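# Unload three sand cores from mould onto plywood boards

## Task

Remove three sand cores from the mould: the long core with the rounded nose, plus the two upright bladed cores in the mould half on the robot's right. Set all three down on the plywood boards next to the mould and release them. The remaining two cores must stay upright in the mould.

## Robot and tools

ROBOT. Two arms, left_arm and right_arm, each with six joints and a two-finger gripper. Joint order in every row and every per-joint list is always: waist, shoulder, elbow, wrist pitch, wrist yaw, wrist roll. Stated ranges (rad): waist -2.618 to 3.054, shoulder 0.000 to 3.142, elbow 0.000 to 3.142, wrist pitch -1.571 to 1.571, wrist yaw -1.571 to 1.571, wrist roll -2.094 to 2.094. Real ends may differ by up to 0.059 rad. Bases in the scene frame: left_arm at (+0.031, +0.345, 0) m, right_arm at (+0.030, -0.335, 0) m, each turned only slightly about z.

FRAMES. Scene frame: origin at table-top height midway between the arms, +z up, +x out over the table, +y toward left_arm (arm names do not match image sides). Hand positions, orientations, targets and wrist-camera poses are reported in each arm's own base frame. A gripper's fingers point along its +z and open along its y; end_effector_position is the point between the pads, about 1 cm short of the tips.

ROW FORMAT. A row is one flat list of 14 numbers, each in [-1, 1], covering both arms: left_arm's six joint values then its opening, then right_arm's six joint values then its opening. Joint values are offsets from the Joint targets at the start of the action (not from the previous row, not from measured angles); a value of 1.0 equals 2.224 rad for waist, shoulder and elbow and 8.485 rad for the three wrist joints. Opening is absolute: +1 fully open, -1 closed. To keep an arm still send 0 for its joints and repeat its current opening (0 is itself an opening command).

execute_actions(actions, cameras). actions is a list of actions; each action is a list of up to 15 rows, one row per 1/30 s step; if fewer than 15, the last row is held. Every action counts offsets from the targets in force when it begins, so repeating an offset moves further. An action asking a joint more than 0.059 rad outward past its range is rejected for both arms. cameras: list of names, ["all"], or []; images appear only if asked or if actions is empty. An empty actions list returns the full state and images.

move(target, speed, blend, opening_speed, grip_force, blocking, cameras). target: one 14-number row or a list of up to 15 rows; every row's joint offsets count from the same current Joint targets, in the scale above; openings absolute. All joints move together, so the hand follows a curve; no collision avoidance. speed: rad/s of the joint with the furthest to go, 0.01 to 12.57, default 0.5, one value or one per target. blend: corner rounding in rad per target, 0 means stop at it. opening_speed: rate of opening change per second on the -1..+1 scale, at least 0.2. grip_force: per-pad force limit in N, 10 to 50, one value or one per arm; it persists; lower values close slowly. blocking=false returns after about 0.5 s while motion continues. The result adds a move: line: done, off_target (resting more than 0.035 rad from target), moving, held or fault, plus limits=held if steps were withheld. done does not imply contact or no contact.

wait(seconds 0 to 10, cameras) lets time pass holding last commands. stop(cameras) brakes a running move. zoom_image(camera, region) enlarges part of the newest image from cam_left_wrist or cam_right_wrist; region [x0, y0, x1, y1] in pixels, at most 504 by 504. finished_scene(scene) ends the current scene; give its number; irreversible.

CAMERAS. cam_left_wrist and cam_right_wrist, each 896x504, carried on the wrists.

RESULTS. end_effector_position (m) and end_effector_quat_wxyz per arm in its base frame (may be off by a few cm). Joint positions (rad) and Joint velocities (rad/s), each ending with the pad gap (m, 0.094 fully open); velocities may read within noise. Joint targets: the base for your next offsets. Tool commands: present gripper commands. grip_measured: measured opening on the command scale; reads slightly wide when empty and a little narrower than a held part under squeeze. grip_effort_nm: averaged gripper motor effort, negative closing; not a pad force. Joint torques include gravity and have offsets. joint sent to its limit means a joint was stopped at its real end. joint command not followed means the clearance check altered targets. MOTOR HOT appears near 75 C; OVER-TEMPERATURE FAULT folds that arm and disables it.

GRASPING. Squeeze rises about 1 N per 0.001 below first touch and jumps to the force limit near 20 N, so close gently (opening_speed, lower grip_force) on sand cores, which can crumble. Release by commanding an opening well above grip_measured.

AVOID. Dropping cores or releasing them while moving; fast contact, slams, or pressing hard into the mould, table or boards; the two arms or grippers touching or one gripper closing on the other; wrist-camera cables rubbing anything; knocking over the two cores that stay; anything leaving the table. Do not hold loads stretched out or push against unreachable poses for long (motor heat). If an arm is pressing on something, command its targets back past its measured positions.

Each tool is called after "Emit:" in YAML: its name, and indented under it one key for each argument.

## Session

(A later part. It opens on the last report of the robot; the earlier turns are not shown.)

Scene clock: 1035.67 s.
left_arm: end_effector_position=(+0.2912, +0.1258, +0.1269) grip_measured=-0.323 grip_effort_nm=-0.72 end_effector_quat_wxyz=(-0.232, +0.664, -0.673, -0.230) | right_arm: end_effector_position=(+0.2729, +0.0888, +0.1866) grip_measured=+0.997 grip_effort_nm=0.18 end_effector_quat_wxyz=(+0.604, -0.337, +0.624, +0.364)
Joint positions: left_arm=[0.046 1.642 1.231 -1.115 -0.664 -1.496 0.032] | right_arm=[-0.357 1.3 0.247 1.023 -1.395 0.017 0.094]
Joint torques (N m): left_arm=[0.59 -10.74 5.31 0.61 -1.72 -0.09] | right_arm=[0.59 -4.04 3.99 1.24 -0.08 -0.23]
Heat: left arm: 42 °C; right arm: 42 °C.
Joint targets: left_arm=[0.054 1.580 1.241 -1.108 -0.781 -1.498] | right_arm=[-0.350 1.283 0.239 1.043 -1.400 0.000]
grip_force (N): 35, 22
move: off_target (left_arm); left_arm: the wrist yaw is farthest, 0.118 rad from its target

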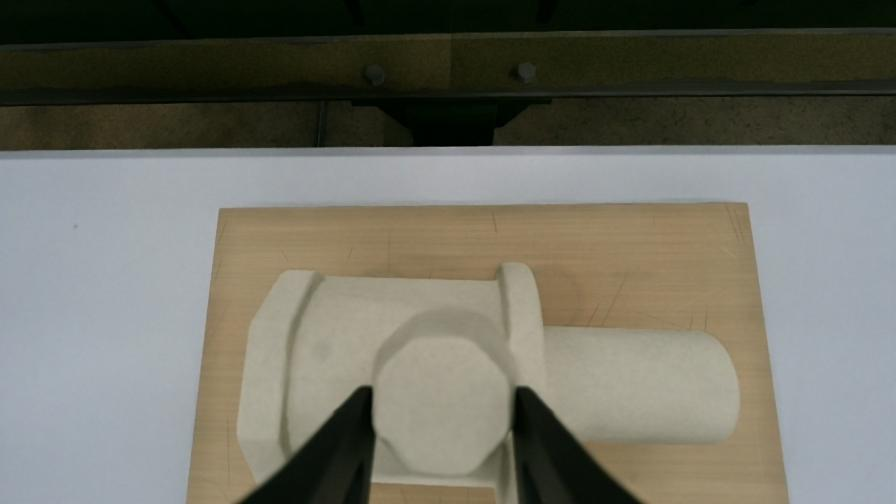

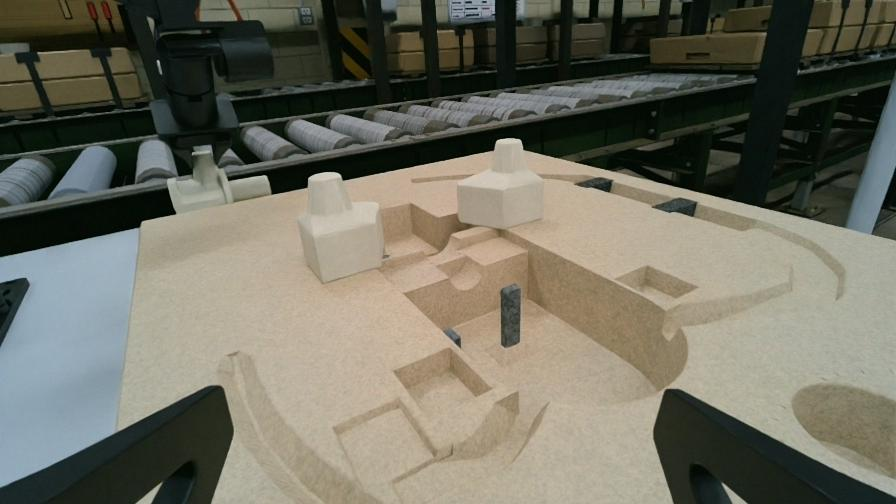

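Emit:
move:
  target: [0, 0.0135, -0.0355, 0.0127, -0.0022, 0, -0.7, 0,0,0,0,0,0,1]
  speed: 0.08
  cameras: ["all"]

Emit:
zoom_image:
  camera: "cam_right_wrist"
  region: [120, 80, 320, 240]

Scene clock: 1041.83 s.
left_arm: end_effector_position=(+0.2912, +0.1331, +0.1168) grip_measured=-0.323 grip_effort_nm=-0.72 end_effector_quat_wxyz=(-0.255, +0.660, -0.663, -0.243) | right_arm: end_effector_position=(+0.2729, +0.0888, +0.1866) grip_measured=+0.997 grip_effort_nm=0.18 end_effector_quat_wxyz=(+0.604, -0.337, +0.624, +0.364)
Joint positions: left_arm=[0.046 1.642 1.165 -1.029 -0.717 -1.496 0.032] | right_arm=[-0.357 1.3 0.247 1.023 -1.395 0.017 0.094]
Joint torques (N m): left_arm=[0.53 -8.42 4.27 0.87 -1.35 -0.09] | right_arm=[0.59 -4.03 3.96 1.23 -0.08 -0.24]
Heat: left arm: 42 °C; right arm: 42 °C.
Joint targets: left_arm=[0.054 1.610 1.162 -1.000 -0.800 -1.498] | right_arm=[-0.350 1.283 0.239 1.043 -1.400 0.000]
grip_force (N): 35, 22
move: off_target (left_arm); left_arm: the wrist yaw is farthest, 0.083 rad from its target

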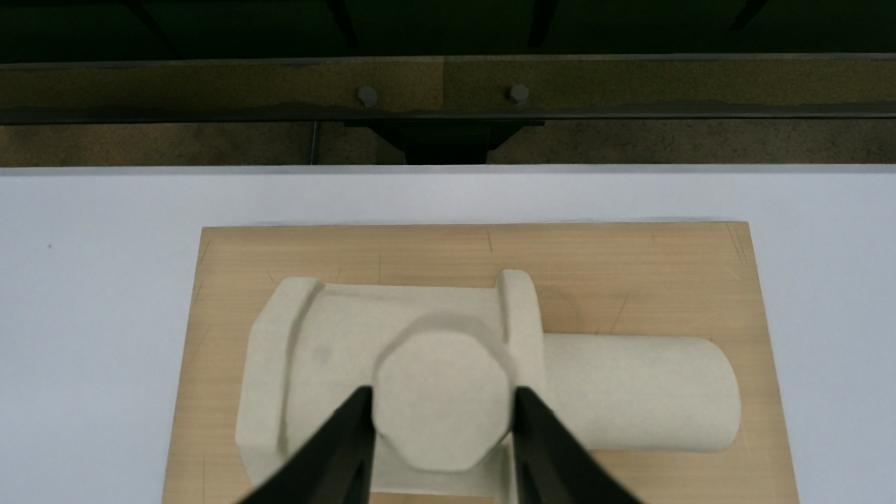

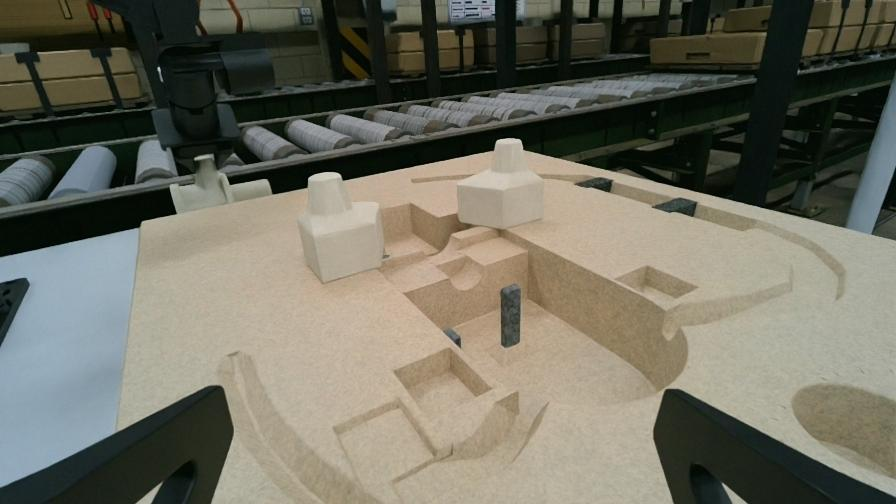

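Scaled by 2.520.

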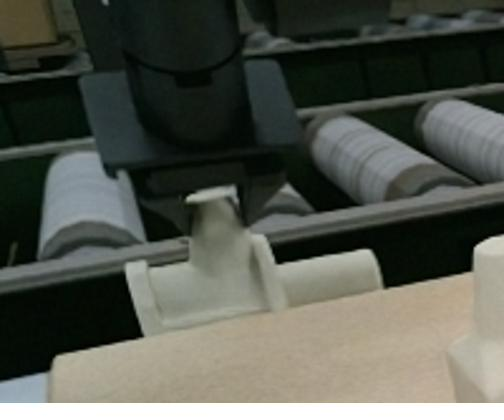

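Emit:
move:
  target: [0, 0, 0, 0, 0.0047, 0, -0.7, 0,0,0,0,0,0,1]
  speed: 0.08
  cameras: ["all"]

Emit:
zoom_image:
  camera: "cam_right_wrist"
  region: [120, 80, 320, 240]

Scene clock: 1047.23 s.
left_arm: end_effector_position=(+0.2912, +0.1329, +0.1166) grip_measured=-0.323 grip_effort_nm=-0.72 end_effector_quat_wxyz=(-0.254, +0.661, -0.664, -0.242) | right_arm: end_effector_position=(+0.2729, +0.0888, +0.1866) grip_measured=+0.997 grip_effort_nm=0.18 end_effector_quat_wxyz=(+0.604, -0.337, +0.624, +0.364)
Joint positions: left_arm=[0.046 1.642 1.165 -1.029 -0.715 -1.496 0.032] | right_arm=[-0.357 1.3 0.247 1.023 -1.395 0.017 0.094]
Joint torques (N m): left_arm=[0.58 -8.4 4.16 0.87 -0.93 -0.07] | right_arm=[0.61 -4.03 4.01 1.24 -0.08 -0.24]
Heat: left arm: 42 °C; right arm: 42 °C.
Joint targets: left_arm=[0.054 1.610 1.162 -1.000 -0.760 -1.498] | right_arm=[-0.350 1.283 0.239 1.043 -1.400 0.000]
grip_force (N): 35, 22
move: off_target (left_arm); left_arm: the wrist yaw is farthest, 0.045 rad from its target

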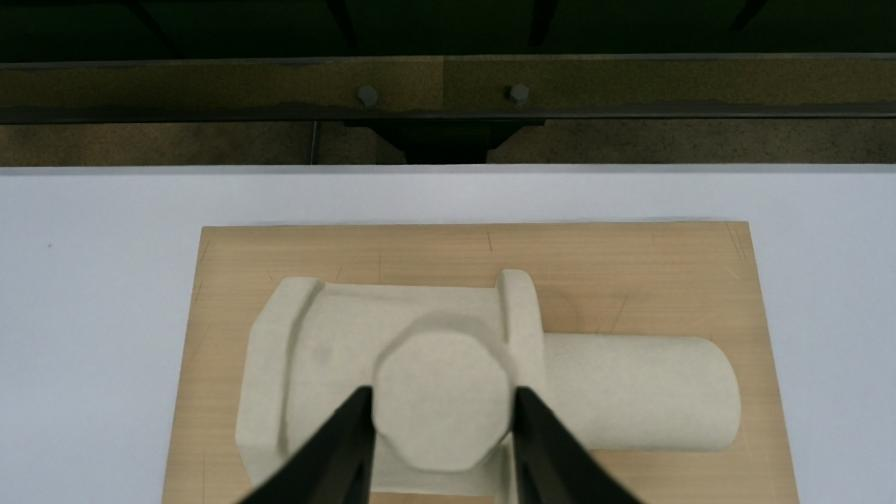

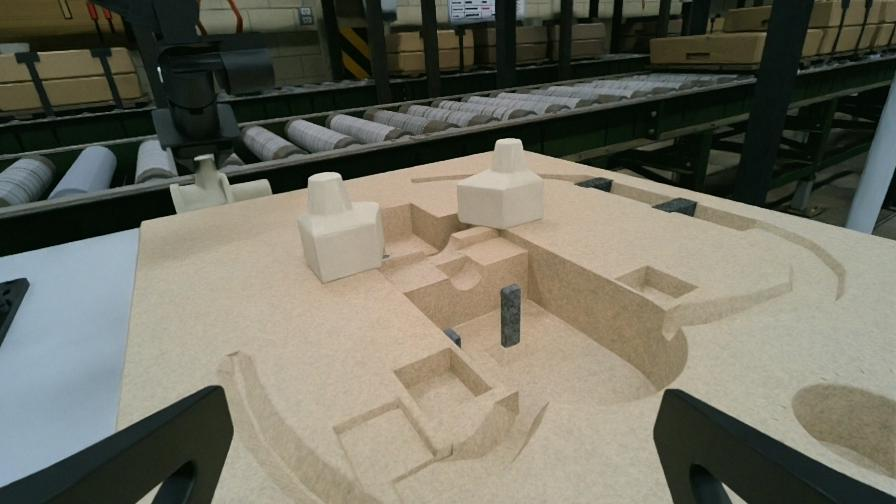

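Scaled by 2.520.

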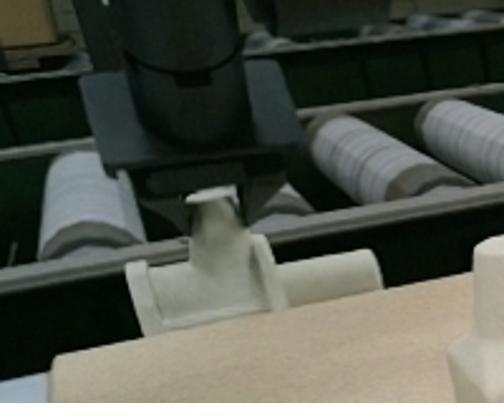

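Emit:
move:
  target: [0, 0, 0, 0, 0, 0, -0.15, 0,0,0,0,0,0,1]
  speed: 0.08
  opening_speed: 0.2
  cameras: ["all"]

Emit:
zoom_image:
  camera: "cam_right_wrist"
  region: [120, 80, 320, 240]

Scene clock: 1052.80 s.
left_arm: end_effector_position=(+0.2933, +0.1330, +0.1168) grip_measured=-0.152 grip_effort_nm=0.14 end_effector_quat_wxyz=(-0.258, +0.662, -0.662, -0.239) | right_arm: end_effector_position=(+0.2729, +0.0888, +0.1866) grip_measured=+0.997 grip_effort_nm=0.18 end_effector_quat_wxyz=(+0.604, -0.337, +0.624, +0.364)
Joint positions: left_arm=[0.046 1.642 1.165 -1.019 -0.715 -1.496 0.04] | right_arm=[-0.357 1.3 0.247 1.023 -1.395 0.017 0.094]
Joint torques (N m): left_arm=[0.61 -8.42 4.26 0.79 -0.95 -0.09] | right_arm=[0.59 -4.03 4 1.24 -0.09 -0.24]
Heat: left arm: 41 °C; right arm: 42 °C.
Joint targets: left_arm=[0.054 1.610 1.162 -1.000 -0.760 -1.498] | right_arm=[-0.350 1.283 0.239 1.043 -1.400 0.000]
grip_force (N): 35, 22
move: off_target (left_arm); left_arm: the wrist yaw is farthest, 0.045 rad from its target

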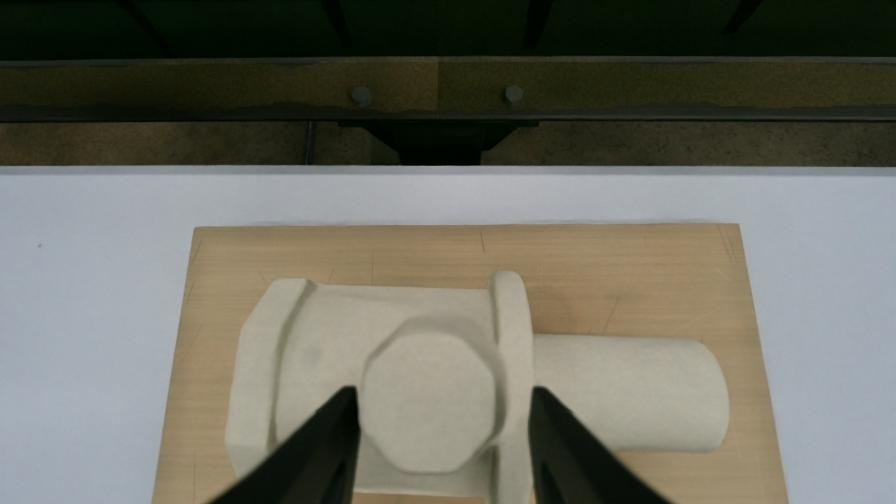

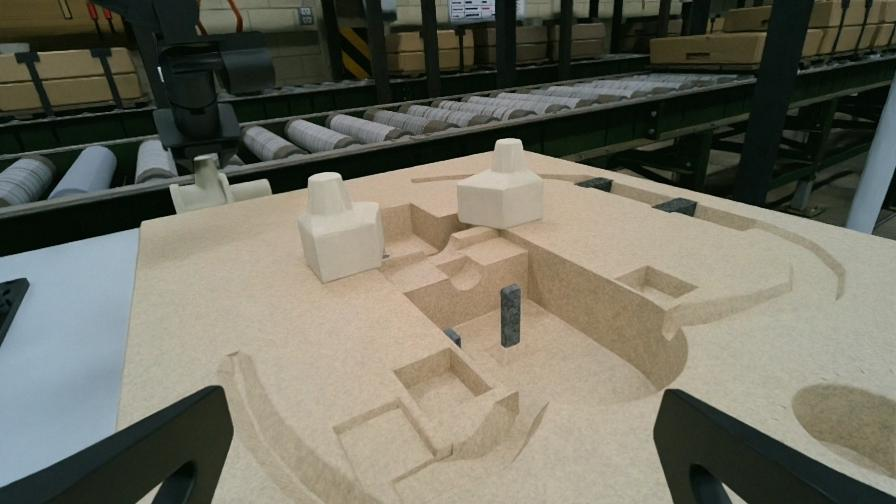

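Scaled by 2.520.

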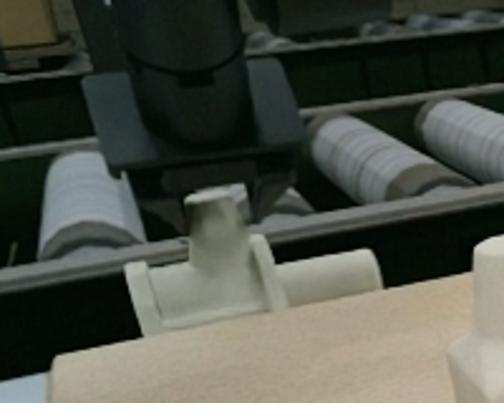

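Emit:
move:
  target:
    - [0, 0, 0, 0, 0, 0, 0.1, 0,0,0,0,0,0,1]
    - [0, -0.0045, 0.1205, -0.0342, 0, 0, 0.1, 0,0,0,0,0,0,1]
  speed: 0.15
  opening_speed: 0.3
  cameras: ["all"]

Emit:
zoom_image:
  camera: "cam_right_wrist"
  region: [120, 80, 320, 240]

Scene clock: 1061.90 s.
left_arm: end_effector_position=(+0.2958, +0.1345, +0.1815) grip_measured=+0.098 grip_effort_nm=0.14 end_effector_quat_wxyz=(-0.258, +0.660, -0.662, -0.245) | right_arm: end_effector_position=(+0.2729, +0.0888, +0.1866) grip_measured=+0.997 grip_effort_nm=0.18 end_effector_quat_wxyz=(+0.604, -0.337, +0.624, +0.364)
Joint positions: left_arm=[0.046 1.631 1.407 -1.28 -0.725 -1.496 0.052] | right_arm=[-0.357 1.3 0.247 1.023 -1.395 0.017 0.094]
Joint torques (N m): left_arm=[0.62 -8.43 6.5 0.45 -0.83 -0.08] | right_arm=[0.59 -4.03 3.99 1.24 -0.09 -0.24]
Heat: left arm: 41 °C; right arm: 42 °C.
Joint targets: left_arm=[0.054 1.600 1.430 -1.291 -0.760 -1.498] | right_arm=[-0.350 1.283 0.239 1.043 -1.400 0.000]
grip_force (N): 35, 22
move: done

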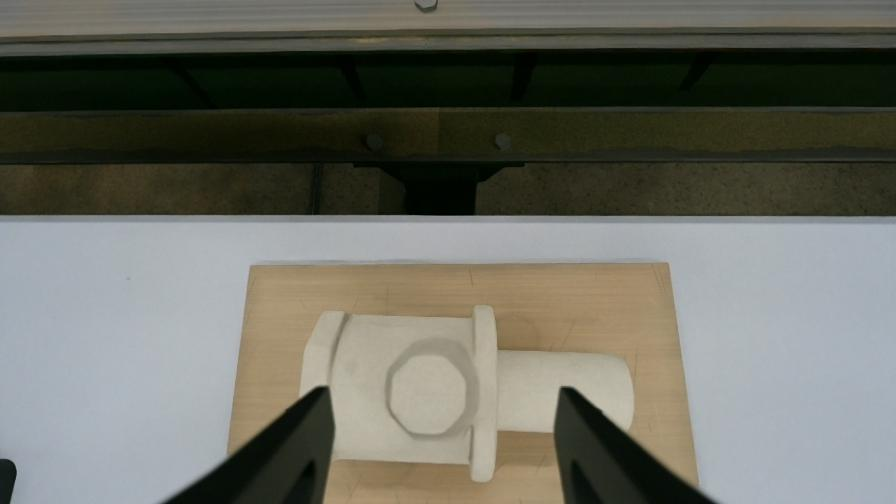

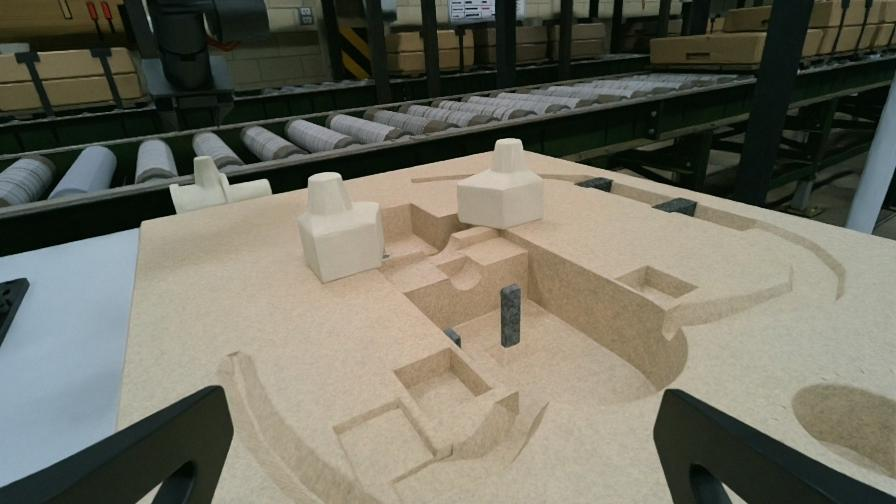

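Scaled by 2.520.

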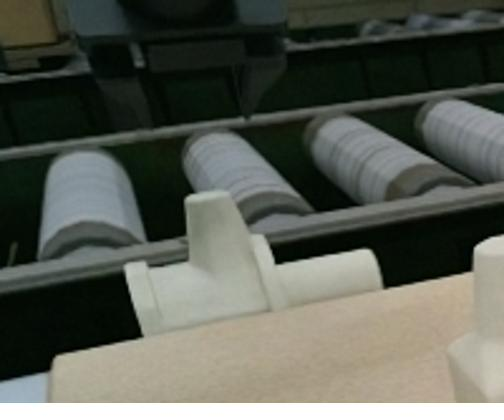

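Emit:
finished_scene:
  scene: 1

The scene is finished: the task was done.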